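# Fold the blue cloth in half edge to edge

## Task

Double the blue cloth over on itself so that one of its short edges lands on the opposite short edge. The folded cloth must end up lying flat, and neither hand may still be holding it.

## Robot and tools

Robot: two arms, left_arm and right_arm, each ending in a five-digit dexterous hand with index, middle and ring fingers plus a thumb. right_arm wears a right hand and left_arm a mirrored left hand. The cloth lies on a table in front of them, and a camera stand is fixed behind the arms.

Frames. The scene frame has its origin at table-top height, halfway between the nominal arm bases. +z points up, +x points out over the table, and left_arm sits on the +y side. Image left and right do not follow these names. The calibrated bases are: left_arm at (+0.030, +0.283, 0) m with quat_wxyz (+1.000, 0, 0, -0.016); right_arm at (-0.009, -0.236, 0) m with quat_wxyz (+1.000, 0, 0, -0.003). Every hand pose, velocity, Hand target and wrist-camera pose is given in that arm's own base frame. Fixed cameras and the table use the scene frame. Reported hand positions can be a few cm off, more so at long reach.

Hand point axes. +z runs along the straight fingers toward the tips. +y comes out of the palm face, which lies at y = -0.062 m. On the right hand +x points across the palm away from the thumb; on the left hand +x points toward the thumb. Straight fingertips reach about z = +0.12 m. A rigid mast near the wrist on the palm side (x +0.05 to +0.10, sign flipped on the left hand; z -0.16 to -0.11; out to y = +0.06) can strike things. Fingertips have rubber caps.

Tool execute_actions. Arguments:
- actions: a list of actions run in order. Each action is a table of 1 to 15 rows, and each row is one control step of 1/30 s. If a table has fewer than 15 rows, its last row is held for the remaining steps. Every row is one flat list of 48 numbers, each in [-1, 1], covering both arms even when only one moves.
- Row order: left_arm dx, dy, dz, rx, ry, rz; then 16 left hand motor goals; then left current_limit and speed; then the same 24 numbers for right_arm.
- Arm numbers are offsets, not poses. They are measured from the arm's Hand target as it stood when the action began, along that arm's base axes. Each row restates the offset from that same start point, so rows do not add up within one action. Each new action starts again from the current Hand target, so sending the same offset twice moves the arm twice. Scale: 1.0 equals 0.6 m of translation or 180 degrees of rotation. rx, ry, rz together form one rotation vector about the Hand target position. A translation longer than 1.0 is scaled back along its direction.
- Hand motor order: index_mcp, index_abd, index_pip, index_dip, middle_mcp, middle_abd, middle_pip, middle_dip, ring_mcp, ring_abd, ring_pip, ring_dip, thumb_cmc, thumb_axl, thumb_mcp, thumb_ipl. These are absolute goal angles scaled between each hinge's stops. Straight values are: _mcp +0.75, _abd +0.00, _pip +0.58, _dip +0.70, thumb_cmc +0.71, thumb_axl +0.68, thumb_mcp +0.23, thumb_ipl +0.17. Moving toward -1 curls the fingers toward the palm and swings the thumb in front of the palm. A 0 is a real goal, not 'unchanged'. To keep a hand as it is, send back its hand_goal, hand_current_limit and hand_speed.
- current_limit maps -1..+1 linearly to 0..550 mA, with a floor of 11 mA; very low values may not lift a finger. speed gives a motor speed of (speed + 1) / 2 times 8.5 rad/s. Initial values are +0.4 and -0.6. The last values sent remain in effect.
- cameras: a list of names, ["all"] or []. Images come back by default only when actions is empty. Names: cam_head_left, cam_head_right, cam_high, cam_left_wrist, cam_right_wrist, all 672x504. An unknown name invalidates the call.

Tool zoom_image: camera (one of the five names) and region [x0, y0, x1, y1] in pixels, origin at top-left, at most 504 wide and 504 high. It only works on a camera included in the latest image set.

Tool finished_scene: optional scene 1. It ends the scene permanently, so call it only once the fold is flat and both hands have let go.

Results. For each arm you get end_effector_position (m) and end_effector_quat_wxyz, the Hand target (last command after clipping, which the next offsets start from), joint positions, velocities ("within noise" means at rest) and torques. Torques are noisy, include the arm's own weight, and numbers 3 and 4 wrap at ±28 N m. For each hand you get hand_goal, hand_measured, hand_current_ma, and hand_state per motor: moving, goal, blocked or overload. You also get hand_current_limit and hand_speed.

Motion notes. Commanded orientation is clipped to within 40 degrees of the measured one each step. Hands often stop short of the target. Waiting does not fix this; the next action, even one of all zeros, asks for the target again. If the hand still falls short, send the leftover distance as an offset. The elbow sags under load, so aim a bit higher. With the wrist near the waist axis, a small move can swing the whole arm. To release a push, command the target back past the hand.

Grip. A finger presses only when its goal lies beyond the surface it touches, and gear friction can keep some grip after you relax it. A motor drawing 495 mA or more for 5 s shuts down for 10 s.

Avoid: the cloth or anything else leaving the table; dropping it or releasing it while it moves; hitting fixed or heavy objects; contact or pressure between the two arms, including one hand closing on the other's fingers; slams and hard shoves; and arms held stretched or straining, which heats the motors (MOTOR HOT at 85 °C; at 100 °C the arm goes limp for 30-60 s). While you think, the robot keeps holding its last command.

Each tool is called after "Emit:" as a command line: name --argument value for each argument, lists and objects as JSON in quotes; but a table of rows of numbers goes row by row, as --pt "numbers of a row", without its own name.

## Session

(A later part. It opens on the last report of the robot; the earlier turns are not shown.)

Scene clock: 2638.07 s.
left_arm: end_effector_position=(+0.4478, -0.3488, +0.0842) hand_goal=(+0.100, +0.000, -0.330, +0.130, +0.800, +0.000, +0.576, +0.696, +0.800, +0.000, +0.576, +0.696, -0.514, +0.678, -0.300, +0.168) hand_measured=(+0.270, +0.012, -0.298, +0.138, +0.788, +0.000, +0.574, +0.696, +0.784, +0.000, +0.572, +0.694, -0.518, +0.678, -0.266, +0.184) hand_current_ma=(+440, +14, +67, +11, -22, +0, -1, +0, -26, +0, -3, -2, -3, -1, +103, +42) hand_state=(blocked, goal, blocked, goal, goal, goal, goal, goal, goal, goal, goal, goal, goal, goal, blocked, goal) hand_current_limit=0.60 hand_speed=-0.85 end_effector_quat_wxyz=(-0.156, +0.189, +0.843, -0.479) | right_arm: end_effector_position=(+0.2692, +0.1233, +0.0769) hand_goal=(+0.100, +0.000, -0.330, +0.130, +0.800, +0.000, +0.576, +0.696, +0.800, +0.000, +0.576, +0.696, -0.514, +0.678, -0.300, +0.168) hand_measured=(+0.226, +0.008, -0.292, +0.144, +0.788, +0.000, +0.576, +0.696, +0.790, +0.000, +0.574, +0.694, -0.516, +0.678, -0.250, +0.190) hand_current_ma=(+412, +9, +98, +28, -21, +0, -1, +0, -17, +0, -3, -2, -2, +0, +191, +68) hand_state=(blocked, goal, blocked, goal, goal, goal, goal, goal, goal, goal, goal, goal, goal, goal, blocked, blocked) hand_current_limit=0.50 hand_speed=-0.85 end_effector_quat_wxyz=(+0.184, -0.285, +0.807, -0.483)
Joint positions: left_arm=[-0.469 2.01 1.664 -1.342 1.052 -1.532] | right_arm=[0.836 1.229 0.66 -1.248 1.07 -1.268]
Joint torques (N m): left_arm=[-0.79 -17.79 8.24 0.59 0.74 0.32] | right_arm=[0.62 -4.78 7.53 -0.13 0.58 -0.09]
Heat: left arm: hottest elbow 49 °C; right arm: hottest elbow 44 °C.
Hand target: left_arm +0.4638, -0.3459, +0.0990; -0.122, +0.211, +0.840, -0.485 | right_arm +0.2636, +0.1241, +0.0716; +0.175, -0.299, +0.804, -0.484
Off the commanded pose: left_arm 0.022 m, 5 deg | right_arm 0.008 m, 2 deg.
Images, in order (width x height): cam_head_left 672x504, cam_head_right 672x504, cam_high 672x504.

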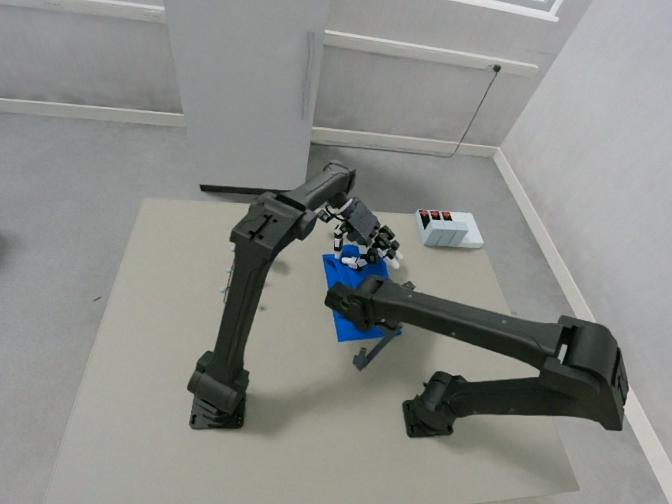

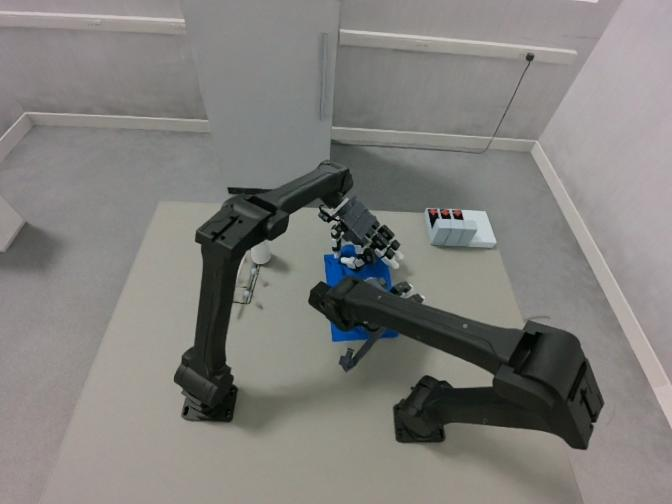

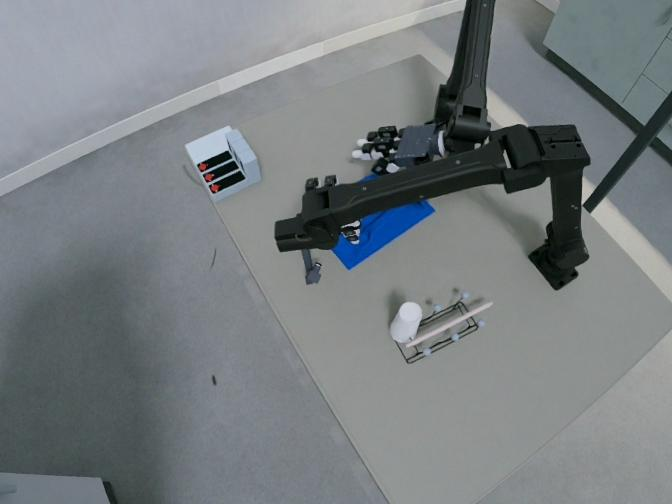

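Emit:
execute_actions --actions '[[[0,0,-0.0325,0,0,0,0.1,0,-0.33,0.13,0.8,0,0.576,0.696,0.8,0,0.576,0.696,-0.514,0.678,-0.3,0.168,0.6,-0.85,-0.0036,-0.0054,-0.0425,0,0,0,0.1,0,-0.33,0.13,0.8,0,0.576,0.696,0.8,0,0.576,0.696,-0.514,0.678,-0.3,0.168,0.5,-0.85]],[[0,0,-0.0325,0,0,0,0.1,0,-0.33,0.13,0.8,0,0.576,0.696,0.8,0,0.576,0.696,-0.514,0.678,-0.3,0.168,0.6,-0.85,-0.0036,-0.0054,-0.0425,0,0,0,0.1,0,-0.33,0.13,0.8,0,0.576,0.696,0.8,0,0.576,0.696,-0.514,0.678,-0.3,0.168,0.5,-0.85]]]' --cameras '["all"]'

Emit:
zoom_image --camera "cam_head_left" --region '[300, 210, 450, 345]'

Emit:
zoom_image --camera "cam_high" --region '[270, 120, 470, 290]'

Scene clock: 2662.30 s.
left_arm: end_effector_position=(+0.4486, -0.3491, +0.0646) hand_goal=(+0.100, +0.000, -0.330, +0.130, +0.800, +0.000, +0.576, +0.696, +0.800, +0.000, +0.576, +0.696, -0.514, +0.678, -0.300, +0.168) hand_measured=(+0.270, +0.012, -0.296, +0.140, +0.788, +0.000, +0.574, +0.696, +0.784, +0.000, +0.572, +0.694, -0.518, +0.678, -0.266, +0.184) hand_current_ma=(+440, +14, +73, +13, -22, +0, -1, +0, -26, +0, -3, -2, -3, -1, +103, +42) hand_state=(blocked, goal, blocked, goal, goal, goal, goal, goal, goal, goal, goal, goal, goal, goal, blocked, goal) hand_current_limit=0.60 hand_speed=-0.85 end_effector_quat_wxyz=(-0.142, +0.199, +0.841, -0.483) | right_arm: end_effector_position=(+0.2685, +0.1217, +0.0305) hand_goal=(+0.100, +0.000, -0.330, +0.130, +0.800, +0.000, +0.576, +0.696, +0.800, +0.000, +0.576, +0.696, -0.514, +0.678, -0.300, +0.168) hand_measured=(+0.226, +0.008, -0.292, +0.144, +0.788, +0.000, +0.576, +0.696, +0.790, +0.000, +0.574, +0.694, -0.516, +0.678, -0.250, +0.190) hand_current_ma=(+413, +11, +98, +26, -21, +0, -1, +0, -17, +0, -3, -2, -1, +0, +192, +68) hand_state=(blocked, goal, blocked, goal, goal, goal, goal, goal, goal, goal, goal, goal, goal, goal, blocked, blocked) hand_current_limit=0.50 hand_speed=-0.85 end_effector_quat_wxyz=(+0.193, -0.279, +0.809, -0.480)
Joint positions: left_arm=[-0.469 2.01 1.614 -1.259 1.052 -1.527] | right_arm=[0.836 1.314 0.577 -1.061 1.073 -1.262]
Joint torques (N m): left_arm=[-0.85 -14.92 8.1 0.81 0.78 0.27] | right_arm=[0.62 -4.37 6 -0.06 0.52 -0.24]
Heat: left arm: hottest elbow 47 °C; right arm: hottest elbow 42 °C.
Hand target: left_arm +0.4638, -0.3459, +0.0600; -0.122, +0.211, +0.840, -0.485 | right_arm +0.2593, +0.1177, +0.0206; +0.175, -0.299, +0.804, -0.484
Off the commanded pose: left_arm 0.016 m, 3 deg | right_arm 0.014 m, 3 deg.
camera_calibration:
cam_left_wrist: T_world_to_cam=[[0.566989, -0.628901, 0.531983, -0.545126], [-0.110196, 0.58211, 0.805608, 0.13849], [-0.816321, -0.515394, 0.260748, 0.288856], [0, 0, 0, 1]] pos_world=[0.560141, -0.274572, 0.10311]
cam_right_wrist: T_world_to_cam=[[0.42518, 0.743592, -0.516036, -0.158173], [-0.0554719, 0.590473, 0.805149, -0.145785], [0.903407, -0.313708, 0.292306, -0.0969528], [0, 0, 0, 1]] pos_world=[0.146753, 0.173283, 0.0640955]

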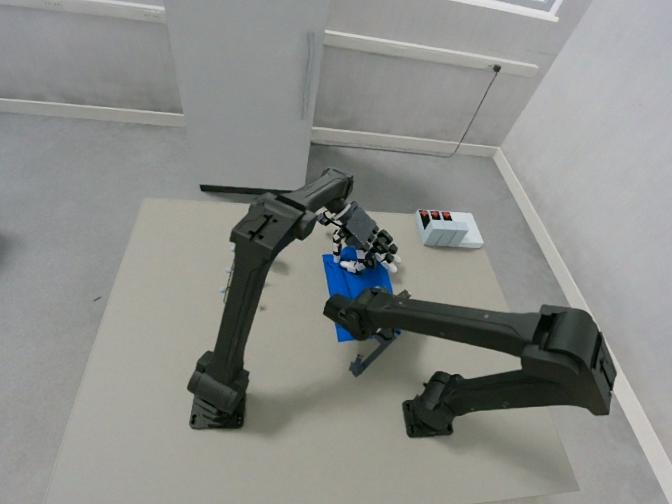

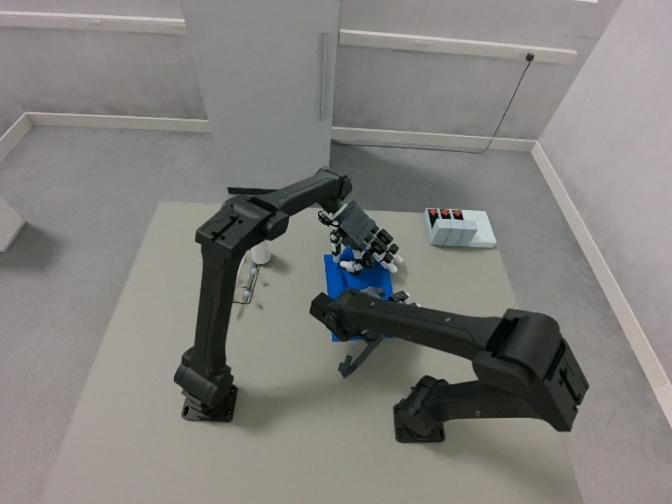

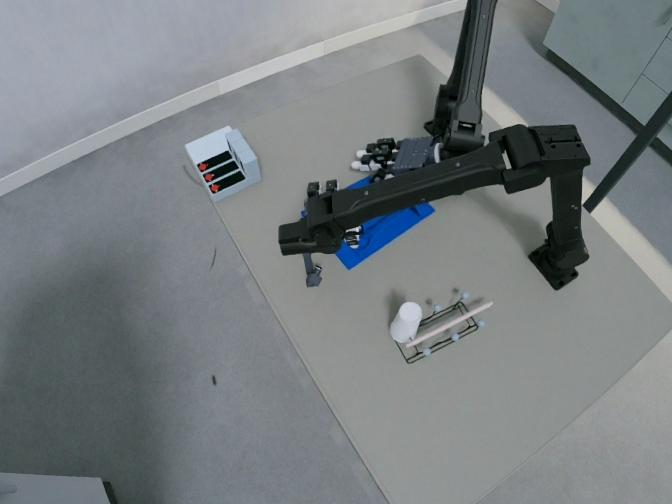

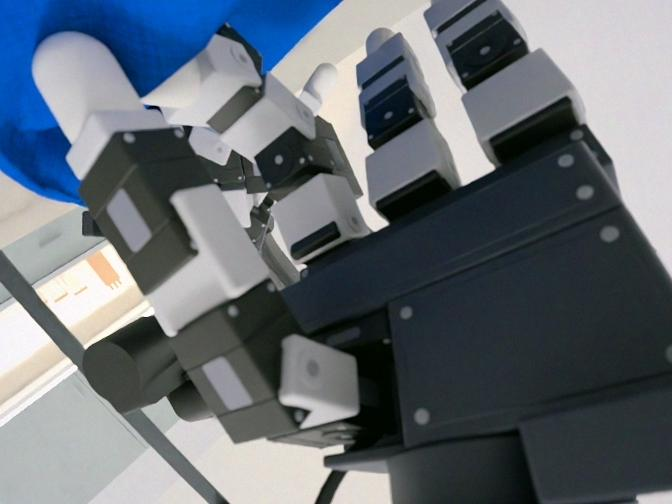

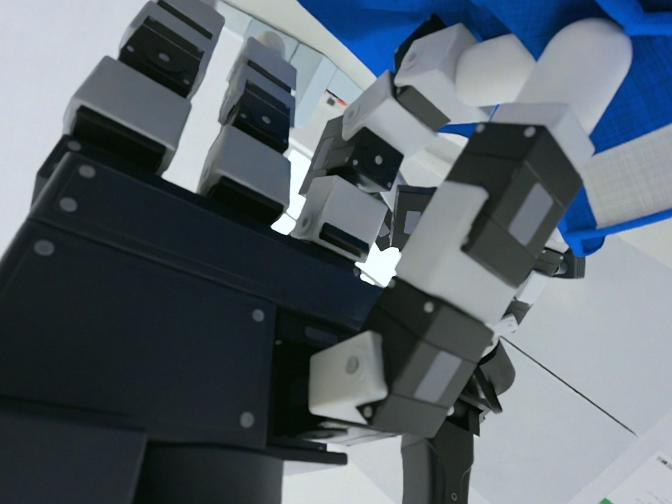

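Scaled by 3.360.

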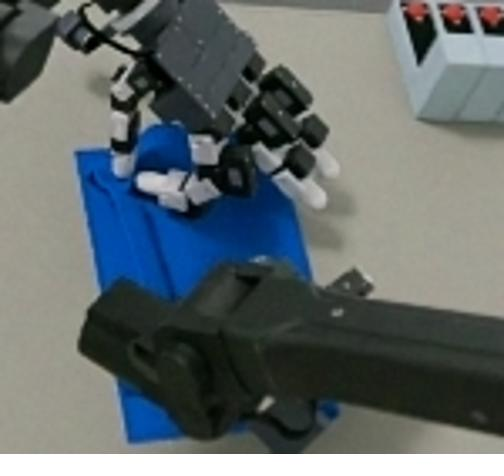

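Scaled by 2.520.

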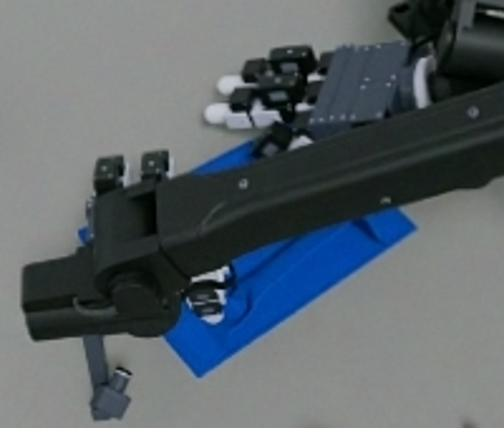

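Emit:
execute_actions --actions '[[[0,0,-0.03,0,0,0,0.1,0,-0.33,0.13,0.8,0,0.576,0.696,0.8,0,0.576,0.696,-0.514,0.678,-0.3,0.168,0.6,-0.85,0,0,-0.01,0,0,0,0.1,0,-0.33,0.13,0.8,0,0.576,0.696,0.8,0,0.576,0.696,-0.514,0.678,-0.3,0.168,0.5,-0.85]],[[0,0,-0.02,0,0,0,0.1,0,-0.33,0.13,0.8,0,0.576,0.696,0.8,0,0.576,0.696,-0.514,0.678,-0.3,0.168,0.6,-0.85,0,0,-0.005,0,0,0,0.1,0,-0.33,0.13,0.8,0,0.576,0.696,0.8,0,0.576,0.696,-0.514,0.678,-0.3,0.168,0.5,-0.85]]]' --cameras '["cam_head_left"]'

Emit:
zoom_image --camera "cam_head_left" --region '[300, 210, 450, 345]'

Scene clock: 2676.47 s.
left_arm: end_effector_position=(+0.4506, -0.3501, +0.0473) hand_goal=(+0.100, +0.000, -0.330, +0.130, +0.800, +0.000, +0.576, +0.696, +0.800, +0.000, +0.576, +0.696, -0.514, +0.678, -0.300, +0.168) hand_measured=(+0.270, +0.012, -0.296, +0.140, +0.788, +0.000, +0.574, +0.696, +0.784, +0.000, +0.572, +0.694, -0.518, +0.678, -0.266, +0.184) hand_current_ma=(+440, +15, +73, +13, -22, +0, -1, +0, -26, +0, -3, -2, -3, -1, +103, +42) hand_state=(blocked, goal, blocked, goal, goal, goal, goal, goal, goal, goal, goal, goal, goal, goal, blocked, goal) hand_current_limit=0.60 hand_speed=-0.85 end_effector_quat_wxyz=(-0.134, +0.203, +0.840, -0.486) | right_arm: end_effector_position=(+0.2713, +0.1239, +0.0263) hand_goal=(+0.100, +0.000, -0.330, +0.130, +0.800, +0.000, +0.576, +0.696, +0.800, +0.000, +0.576, +0.696, -0.514, +0.678, -0.300, +0.168) hand_measured=(+0.226, +0.004, -0.292, +0.142, +0.788, +0.000, +0.576, +0.696, +0.790, +0.000, +0.574, +0.694, -0.518, +0.678, -0.250, +0.190) hand_current_ma=(+413, +4, +98, +21, -21, +0, -1, +0, -17, +0, -3, -2, -4, +0, +195, +68) hand_state=(blocked, goal, blocked, goal, goal, goal, goal, goal, goal, goal, goal, goal, goal, goal, blocked, blocked) hand_current_limit=0.50 hand_speed=-0.85 end_effector_quat_wxyz=(+0.198, -0.276, +0.810, -0.479)
Joint positions: left_arm=[-0.468 2.023 1.586 -1.201 1.055 -1.526] | right_arm=[0.836 1.328 0.573 -1.032 1.077 -1.262]
Joint torques (N m): left_arm=[-0.85 -13.33 7.62 1.06 0.7 0.27] | right_arm=[0.26 -3.66 5.31 0.14 0.39 -0.23]
Heat: left arm: hottest elbow 46 °C; right arm: hottest elbow 40 °C.
Hand target: left_arm +0.4638, -0.3458, +0.0299; -0.122, +0.211, +0.840, -0.485 | right_arm +0.2593, +0.1177, +0.0117; +0.175, -0.299, +0.804, -0.484
Off the commanded pose: left_arm 0.022 m, 2 deg | right_arm 0.020 m, 4 deg.
Images, in order (width x height): cam_head_left 672x504.

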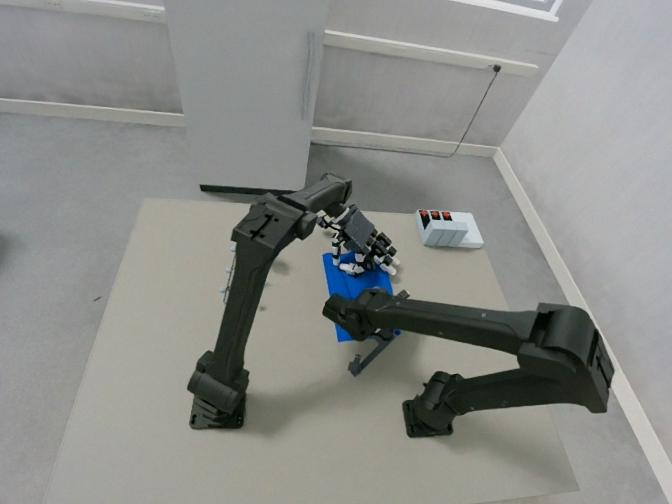

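Scaled by 3.360.

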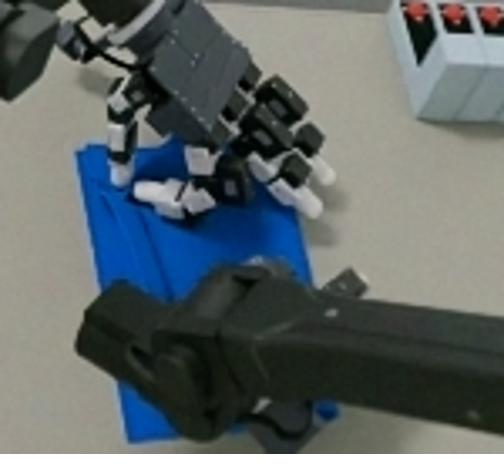

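Emit:
execute_actions --actions '[[[0,0,0.01,0,0,0,0.288,0,-0.358,0.159,0.8,0,0.576,0.696,0.8,0,0.576,0.696,-0.514,0.678,-0.281,0.168,0.4,-0.85,0,0,0.01,0,0,0,0.288,0,-0.358,0.159,0.8,0,0.576,0.696,0.8,0,0.576,0.696,-0.514,0.678,-0.281,0.168,0.4,-0.85]],[[0,0,0,0,0,0,0.41,0,-0.42,0.195,0.8,0,0.576,0.696,0.8,0,0.576,0.696,-0.514,0.678,-0.281,0.168,0.4,-0.85,0,0,0,0,0,0,0.41,0,-0.42,0.195,0.8,0,0.576,0.696,0.8,0,0.576,0.696,-0.514,0.678,-0.281,0.168,0.4,-0.85]],[[0,0,0.01,0,0,0,0.6,0,-0.42,0.195,0.8,0,0.576,0.696,0.8,0,0.576,0.696,-0.514,0.678,-0.281,0.168,0.4,-0.7,0,0,0.01,0,0,0,0.6,0,-0.42,0.195,0.8,0,0.576,0.696,0.8,0,0.576,0.696,-0.514,0.678,-0.281,0.168,0.4,-0.7]]]' --cameras '["cam_head_left","cam_high","cam_left_wrist"]'

Emit:
zoom_image --camera "cam_head_left" --region '[300, 210, 450, 345]'

Scene clock: 2695.07 s.
left_arm: end_effector_position=(+0.4564, -0.3445, +0.0466) hand_goal=(+0.600, +0.000, -0.420, +0.196, +0.800, +0.000, +0.576, +0.696, +0.800, +0.000, +0.576, +0.696, -0.514, +0.678, -0.280, +0.168) hand_measured=(+0.552, +0.004, -0.444, +0.182, +0.788, +0.000, +0.574, +0.696, +0.784, +0.000, +0.572, +0.694, -0.518, +0.678, -0.276, +0.170) hand_current_ma=(-125, +3, -48, -23, -22, +0, -1, +0, -26, +0, -3, -2, -3, -1, +7, +4) hand_state=(blocked, goal, blocked, goal, goal, goal, goal, goal, goal, goal, goal, goal, goal, goal, goal, goal) hand_current_limit=0.40 hand_speed=-0.70 end_effector_quat_wxyz=(-0.127, +0.204, +0.840, -0.486) | right_arm: end_effector_position=(+0.2659, +0.1209, +0.0256) hand_goal=(+0.600, +0.000, -0.420, +0.196, +0.800, +0.000, +0.576, +0.696, +0.800, +0.000, +0.576, +0.696, -0.514, +0.678, -0.280, +0.168) hand_measured=(+0.550, +0.004, -0.450, +0.178, +0.788, +0.000, +0.576, +0.696, +0.790, +0.000, +0.574, +0.694, -0.514, +0.678, -0.278, +0.170) hand_current_ma=(-151, +3, -71, -37, -21, +0, -1, +0, -17, +0, -3, -2, -1, +0, +3, +2) hand_state=(blocked, goal, blocked, goal, goal, goal, goal, goal, goal, goal, goal, goal, goal, goal, goal, goal) hand_current_limit=0.40 hand_speed=-0.70 end_effector_quat_wxyz=(+0.187, -0.283, +0.808, -0.481)
Joint positions: left_arm=[-0.456 2.023 1.586 -1.2 1.052 -1.512] | right_arm=[0.839 1.328 0.573 -1.058 1.069 -1.263]
Joint torques (N m): left_arm=[-1.67 -14.45 8.75 0.05 0.81 0.11] | right_arm=[0.03 -5.89 6.39 -0.49 0.66 -0.23]
Heat: left arm: hottest elbow 45 °C; right arm: hottest elbow 39 °C.
Hand target: left_arm +0.4638, -0.3458, +0.0419; -0.122, +0.211, +0.840, -0.485 | right_arm +0.2593, +0.1177, +0.0237; +0.175, -0.299, +0.804, -0.484
Off the commanded pose: left_arm 0.009 m, 1 deg | right_arm 0.008 m, 2 deg.
camera_calibration:
cam_left_wrist: T_world_to_cam=[[0.555188, -0.617588, 0.557092, -0.528869], [-0.136283, 0.593201, 0.793436, 0.167449], [-0.820484, -0.516428, 0.245171, 0.304562], [0, 0, 0, 1]] pos_world=[0.56633, -0.268669, 0.0870986]
Images, in order (width x height): cam_head_left 672x504, cam_high 672x504, cam_left_wrist 672x504.

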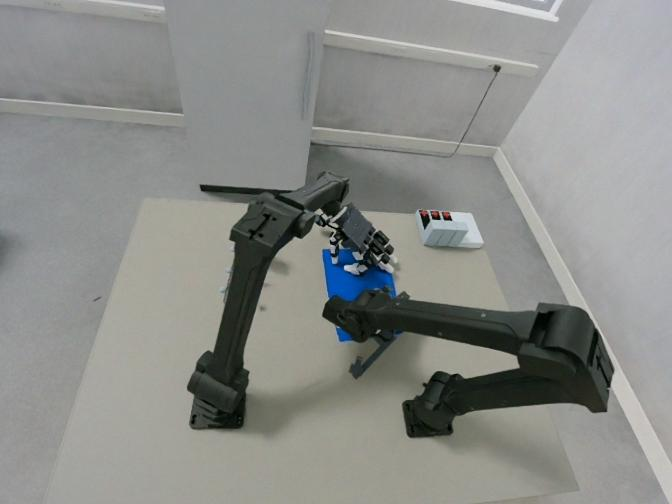

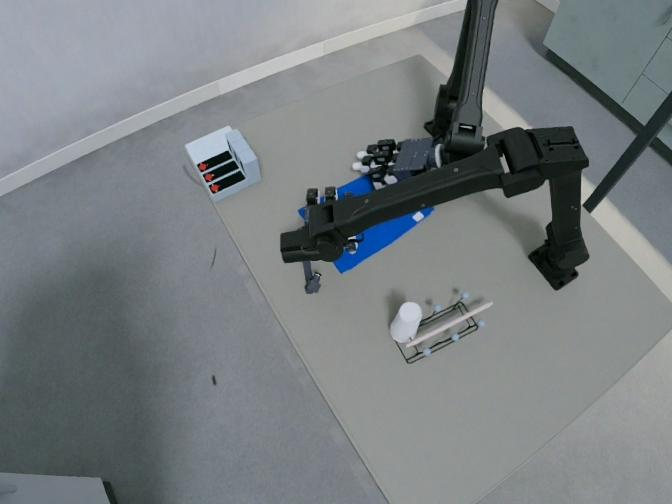

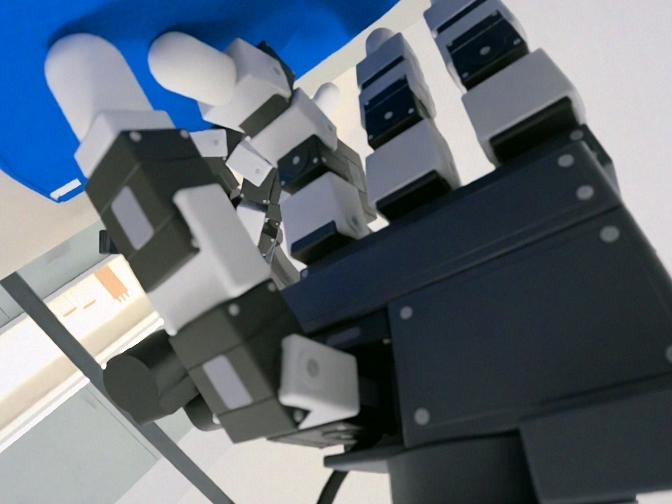

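Scaled by 3.360.

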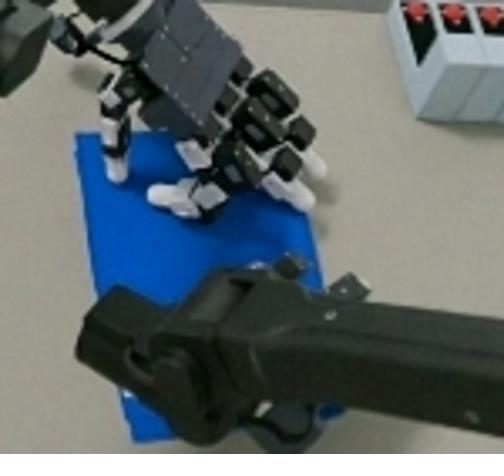

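Emit:
execute_actions --actions '[[[0,0,0.06,0,0,0,0.6,0,-0.5,0.24,0.8,0,0.576,0.696,0.8,0,0.576,0.696,-0.514,0.678,-0.281,0.168,0.4,-0.7,0,0,0.05,0,0,0,0.6,0,-0.5,0.24,0.8,0,0.576,0.696,0.8,0,0.576,0.696,-0.514,0.678,-0.281,0.168,0.4,-0.7]],[[0,0,0.08,0,0,0,0.795,0,-0.606,0.304,0.8,0,0.576,0.696,0.8,0,0.576,0.696,-0.514,0.678,-0.281,0.168,0.4,-0.6,0,0,0.06,0,0,0,0.795,0,-0.606,0.304,0.8,0,0.576,0.696,0.8,0,0.576,0.696,-0.514,0.678,-0.281,0.168,0.4,-0.6]],[[0,0,0.08,0,0,0,0.795,0,-0.606,0.304,0.8,0,0.576,0.696,0.8,0,0.576,0.696,-0.514,0.678,-0.281,0.168,0.4,-0.6,0,0,0.06,0,0,0,0.795,0,-0.606,0.304,0.8,0,0.576,0.696,0.8,0,0.576,0.696,-0.514,0.678,-0.281,0.168,0.4,-0.6]],[[0.02,0.05,0.06,0,0,0,0.795,0,-0.606,0.304,0.8,0,0.576,0.696,0.8,0,0.576,0.696,-0.514,0.678,-0.281,0.168,0.4,-0.6,0,-0.07,0.02,0,0,-0.02,0.795,0,-0.606,0.304,0.8,0,0.576,0.696,0.8,0,0.576,0.696,-0.514,0.678,-0.281,0.168,0.4,-0.6]],[[0.02,0.05,0.04,0,0,0,0.795,0,-0.606,0.304,0.8,0,0.576,0.696,0.8,0,0.576,0.696,-0.514,0.678,-0.281,0.168,0.4,-0.6,-0.02,-0.09,0.0,0,0,-0.02,0.795,0,-0.606,0.304,0.8,0,0.576,0.696,0.8,0,0.576,0.696,-0.514,0.678,-0.281,0.168,0.4,-0.6]],[[0.02,0.05,0.02,0,0,0,0.795,0,-0.606,0.304,0.8,0,0.576,0.696,0.8,0,0.576,0.696,-0.514,0.678,-0.281,0.168,0.4,-0.6,-0.02,-0.09,0.0,0,0,-0.02,0.795,0,-0.606,0.304,0.8,0,0.576,0.696,0.8,0,0.576,0.696,-0.514,0.678,-0.281,0.168,0.4,-0.6]],[[0,0,0,0,0,0,0.795,0,-0.606,0.304,0.8,0,0.576,0.696,0.8,0,0.576,0.696,-0.514,0.678,-0.281,0.168,0.4,-0.6,-0.02,-0.09,0.0,0,0,-0.02,0.795,0,-0.606,0.304,0.8,0,0.576,0.696,0.8,0,0.576,0.696,-0.514,0.678,-0.281,0.168,0.4,-0.6]]]' --cameras '["all"]'

Emit:
zoom_image --camera "cam_head_left" --region '[300, 210, 450, 345]'

Emit:
zoom_image --camera "cam_high" --region '[270, 120, 470, 290]'

Scene clock: 2734.63 s.
left_arm: end_effector_position=(+0.4939, -0.2532, +0.2219) hand_goal=(+0.796, +0.000, -0.606, +0.304, +0.800, +0.000, +0.576, +0.696, +0.800, +0.000, +0.576, +0.696, -0.514, +0.678, -0.280, +0.168) hand_measured=(+0.780, +0.002, -0.602, +0.302, +0.788, +0.000, +0.574, +0.696, +0.784, +0.000, +0.572, +0.694, -0.518, +0.678, -0.276, +0.170) hand_current_ma=(-31, +2, +4, -2, -22, +0, -1, +0, -26, +0, -3, -2, -3, -1, +5, +3) hand_state=(goal, goal, goal, goal, goal, goal, goal, goal, goal, goal, goal, goal, goal, goal, goal, goal) hand_current_limit=0.40 hand_speed=-0.60 end_effector_quat_wxyz=(-0.087, +0.167, +0.856, -0.481) | right_arm: end_effector_position=(+0.2217, -0.0837, +0.1376) hand_goal=(+0.796, +0.000, -0.606, +0.304, +0.800, +0.000, +0.576, +0.696, +0.800, +0.000, +0.576, +0.696, -0.514, +0.678, -0.280, +0.168) hand_measured=(+0.784, +0.002, -0.604, +0.302, +0.788, +0.000, +0.576, +0.696, +0.790, +0.000, +0.574, +0.694, -0.514, +0.678, -0.278, +0.170) hand_current_ma=(-23, +2, +3, -3, -21, +0, -1, +0, -17, +0, -3, -2, -1, +0, +3, +2) hand_state=(goal, goal, goal, goal, goal, goal, goal, goal, goal, goal, goal, goal, goal, goal, goal, goal) hand_current_limit=0.40 hand_speed=-0.60 end_effector_quat_wxyz=(+0.092, -0.158, +0.834, -0.521)
Joint positions: left_arm=[-0.289 1.885 1.856 -1.675 1.017 -1.401] | right_arm=[0.123 0.606 0.488 -1.003 1.06 -2.089]
Joint torques (N m): left_arm=[-2.08 -16.56 11.19 -0.32 0.88 0.02] | right_arm=[-0.73 0.73 10.8 1.35 0.75 -0.14]
Heat: left arm: hottest elbow 46 °C; right arm: hottest elbow 38 °C.
Hand target: left_arm +0.4997, -0.2560, +0.2462; -0.122, +0.211, +0.840, -0.486 | right_arm +0.2233, -0.0863, +0.1376; +0.113, -0.196, +0.835, -0.502
Off the commanded pose: left_arm 0.025 m, 7 deg | right_arm 0.003 m, 5 deg.
joint sent to its limit (left arm) — joint 4 (wrist pitch), lower limit. The joint targets are off in orientation, not in position.
joint sent to its limit (right arm) — joint 6 (wrist roll), lower limit. The joint targets are off in orientation, not in position.
camera_calibration:
cam_left_wrist: T_world_to_cam=[[0.597916, -0.565803, 0.567771, -0.601291], [-0.227029, 0.559787, 0.79693, 0.0148945], [-0.768735, -0.605398, 0.206252, 0.299955], [0, 0, 0, 1]] pos_world=[0.593489, -0.166957, 0.267659]
cam_right_wrist: T_world_to_cam=[[0.615964, 0.544934, -0.56889, 0.017998], [0.16805, 0.614632, 0.770705, -0.156165], [0.769641, -0.570329, 0.287015, -0.141429], [0, 0, 0, 1]] pos_world=[0.124007, 0.00551511, 0.171188]

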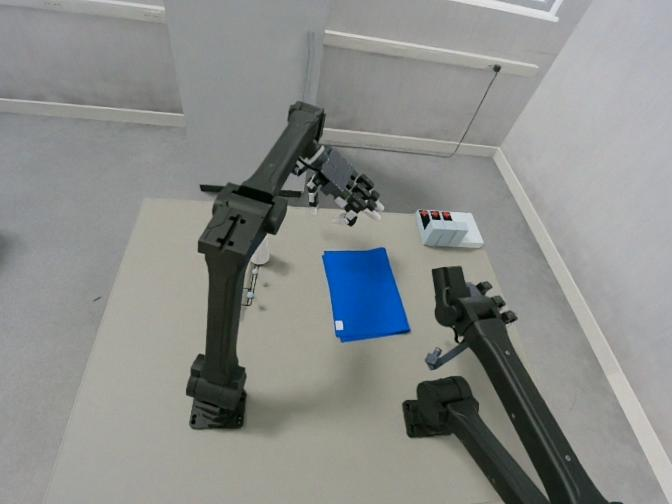

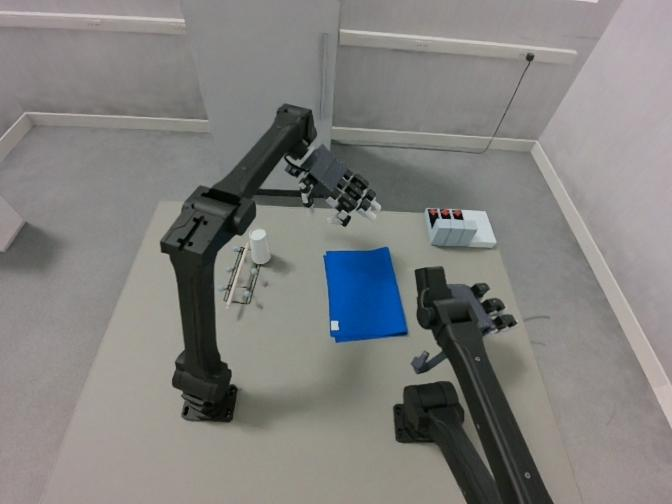

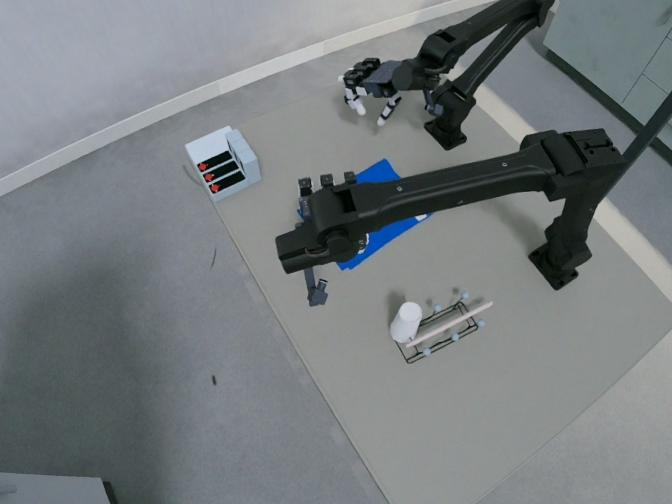

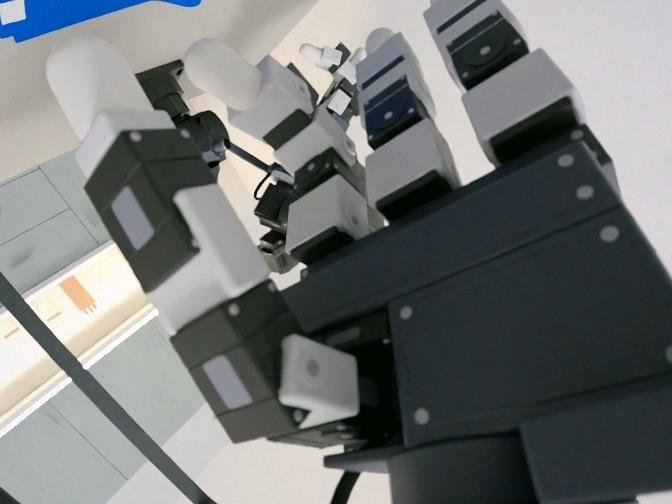

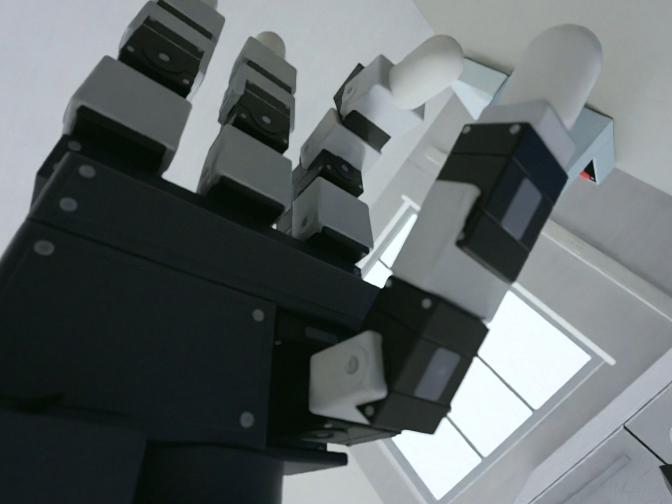

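Scaled by 3.360.

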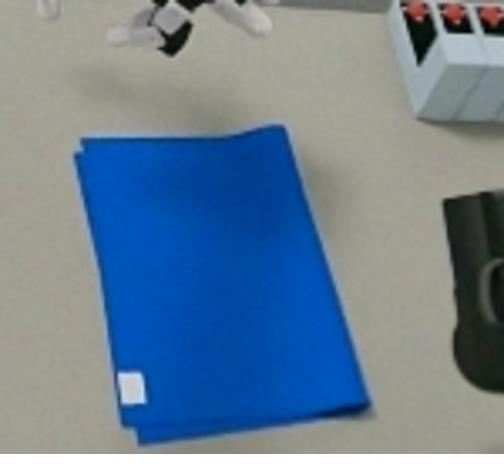

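Scaled by 2.520.

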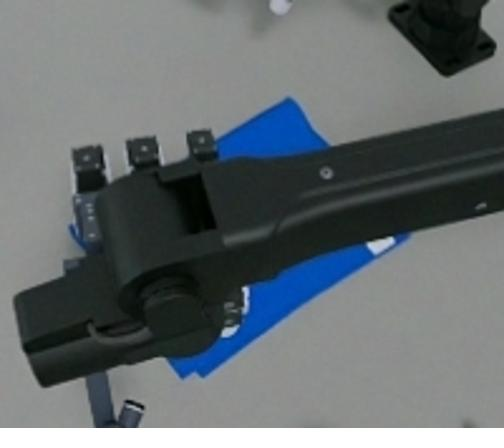

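Emit:
finished_scene

The scene is finished: the task was done.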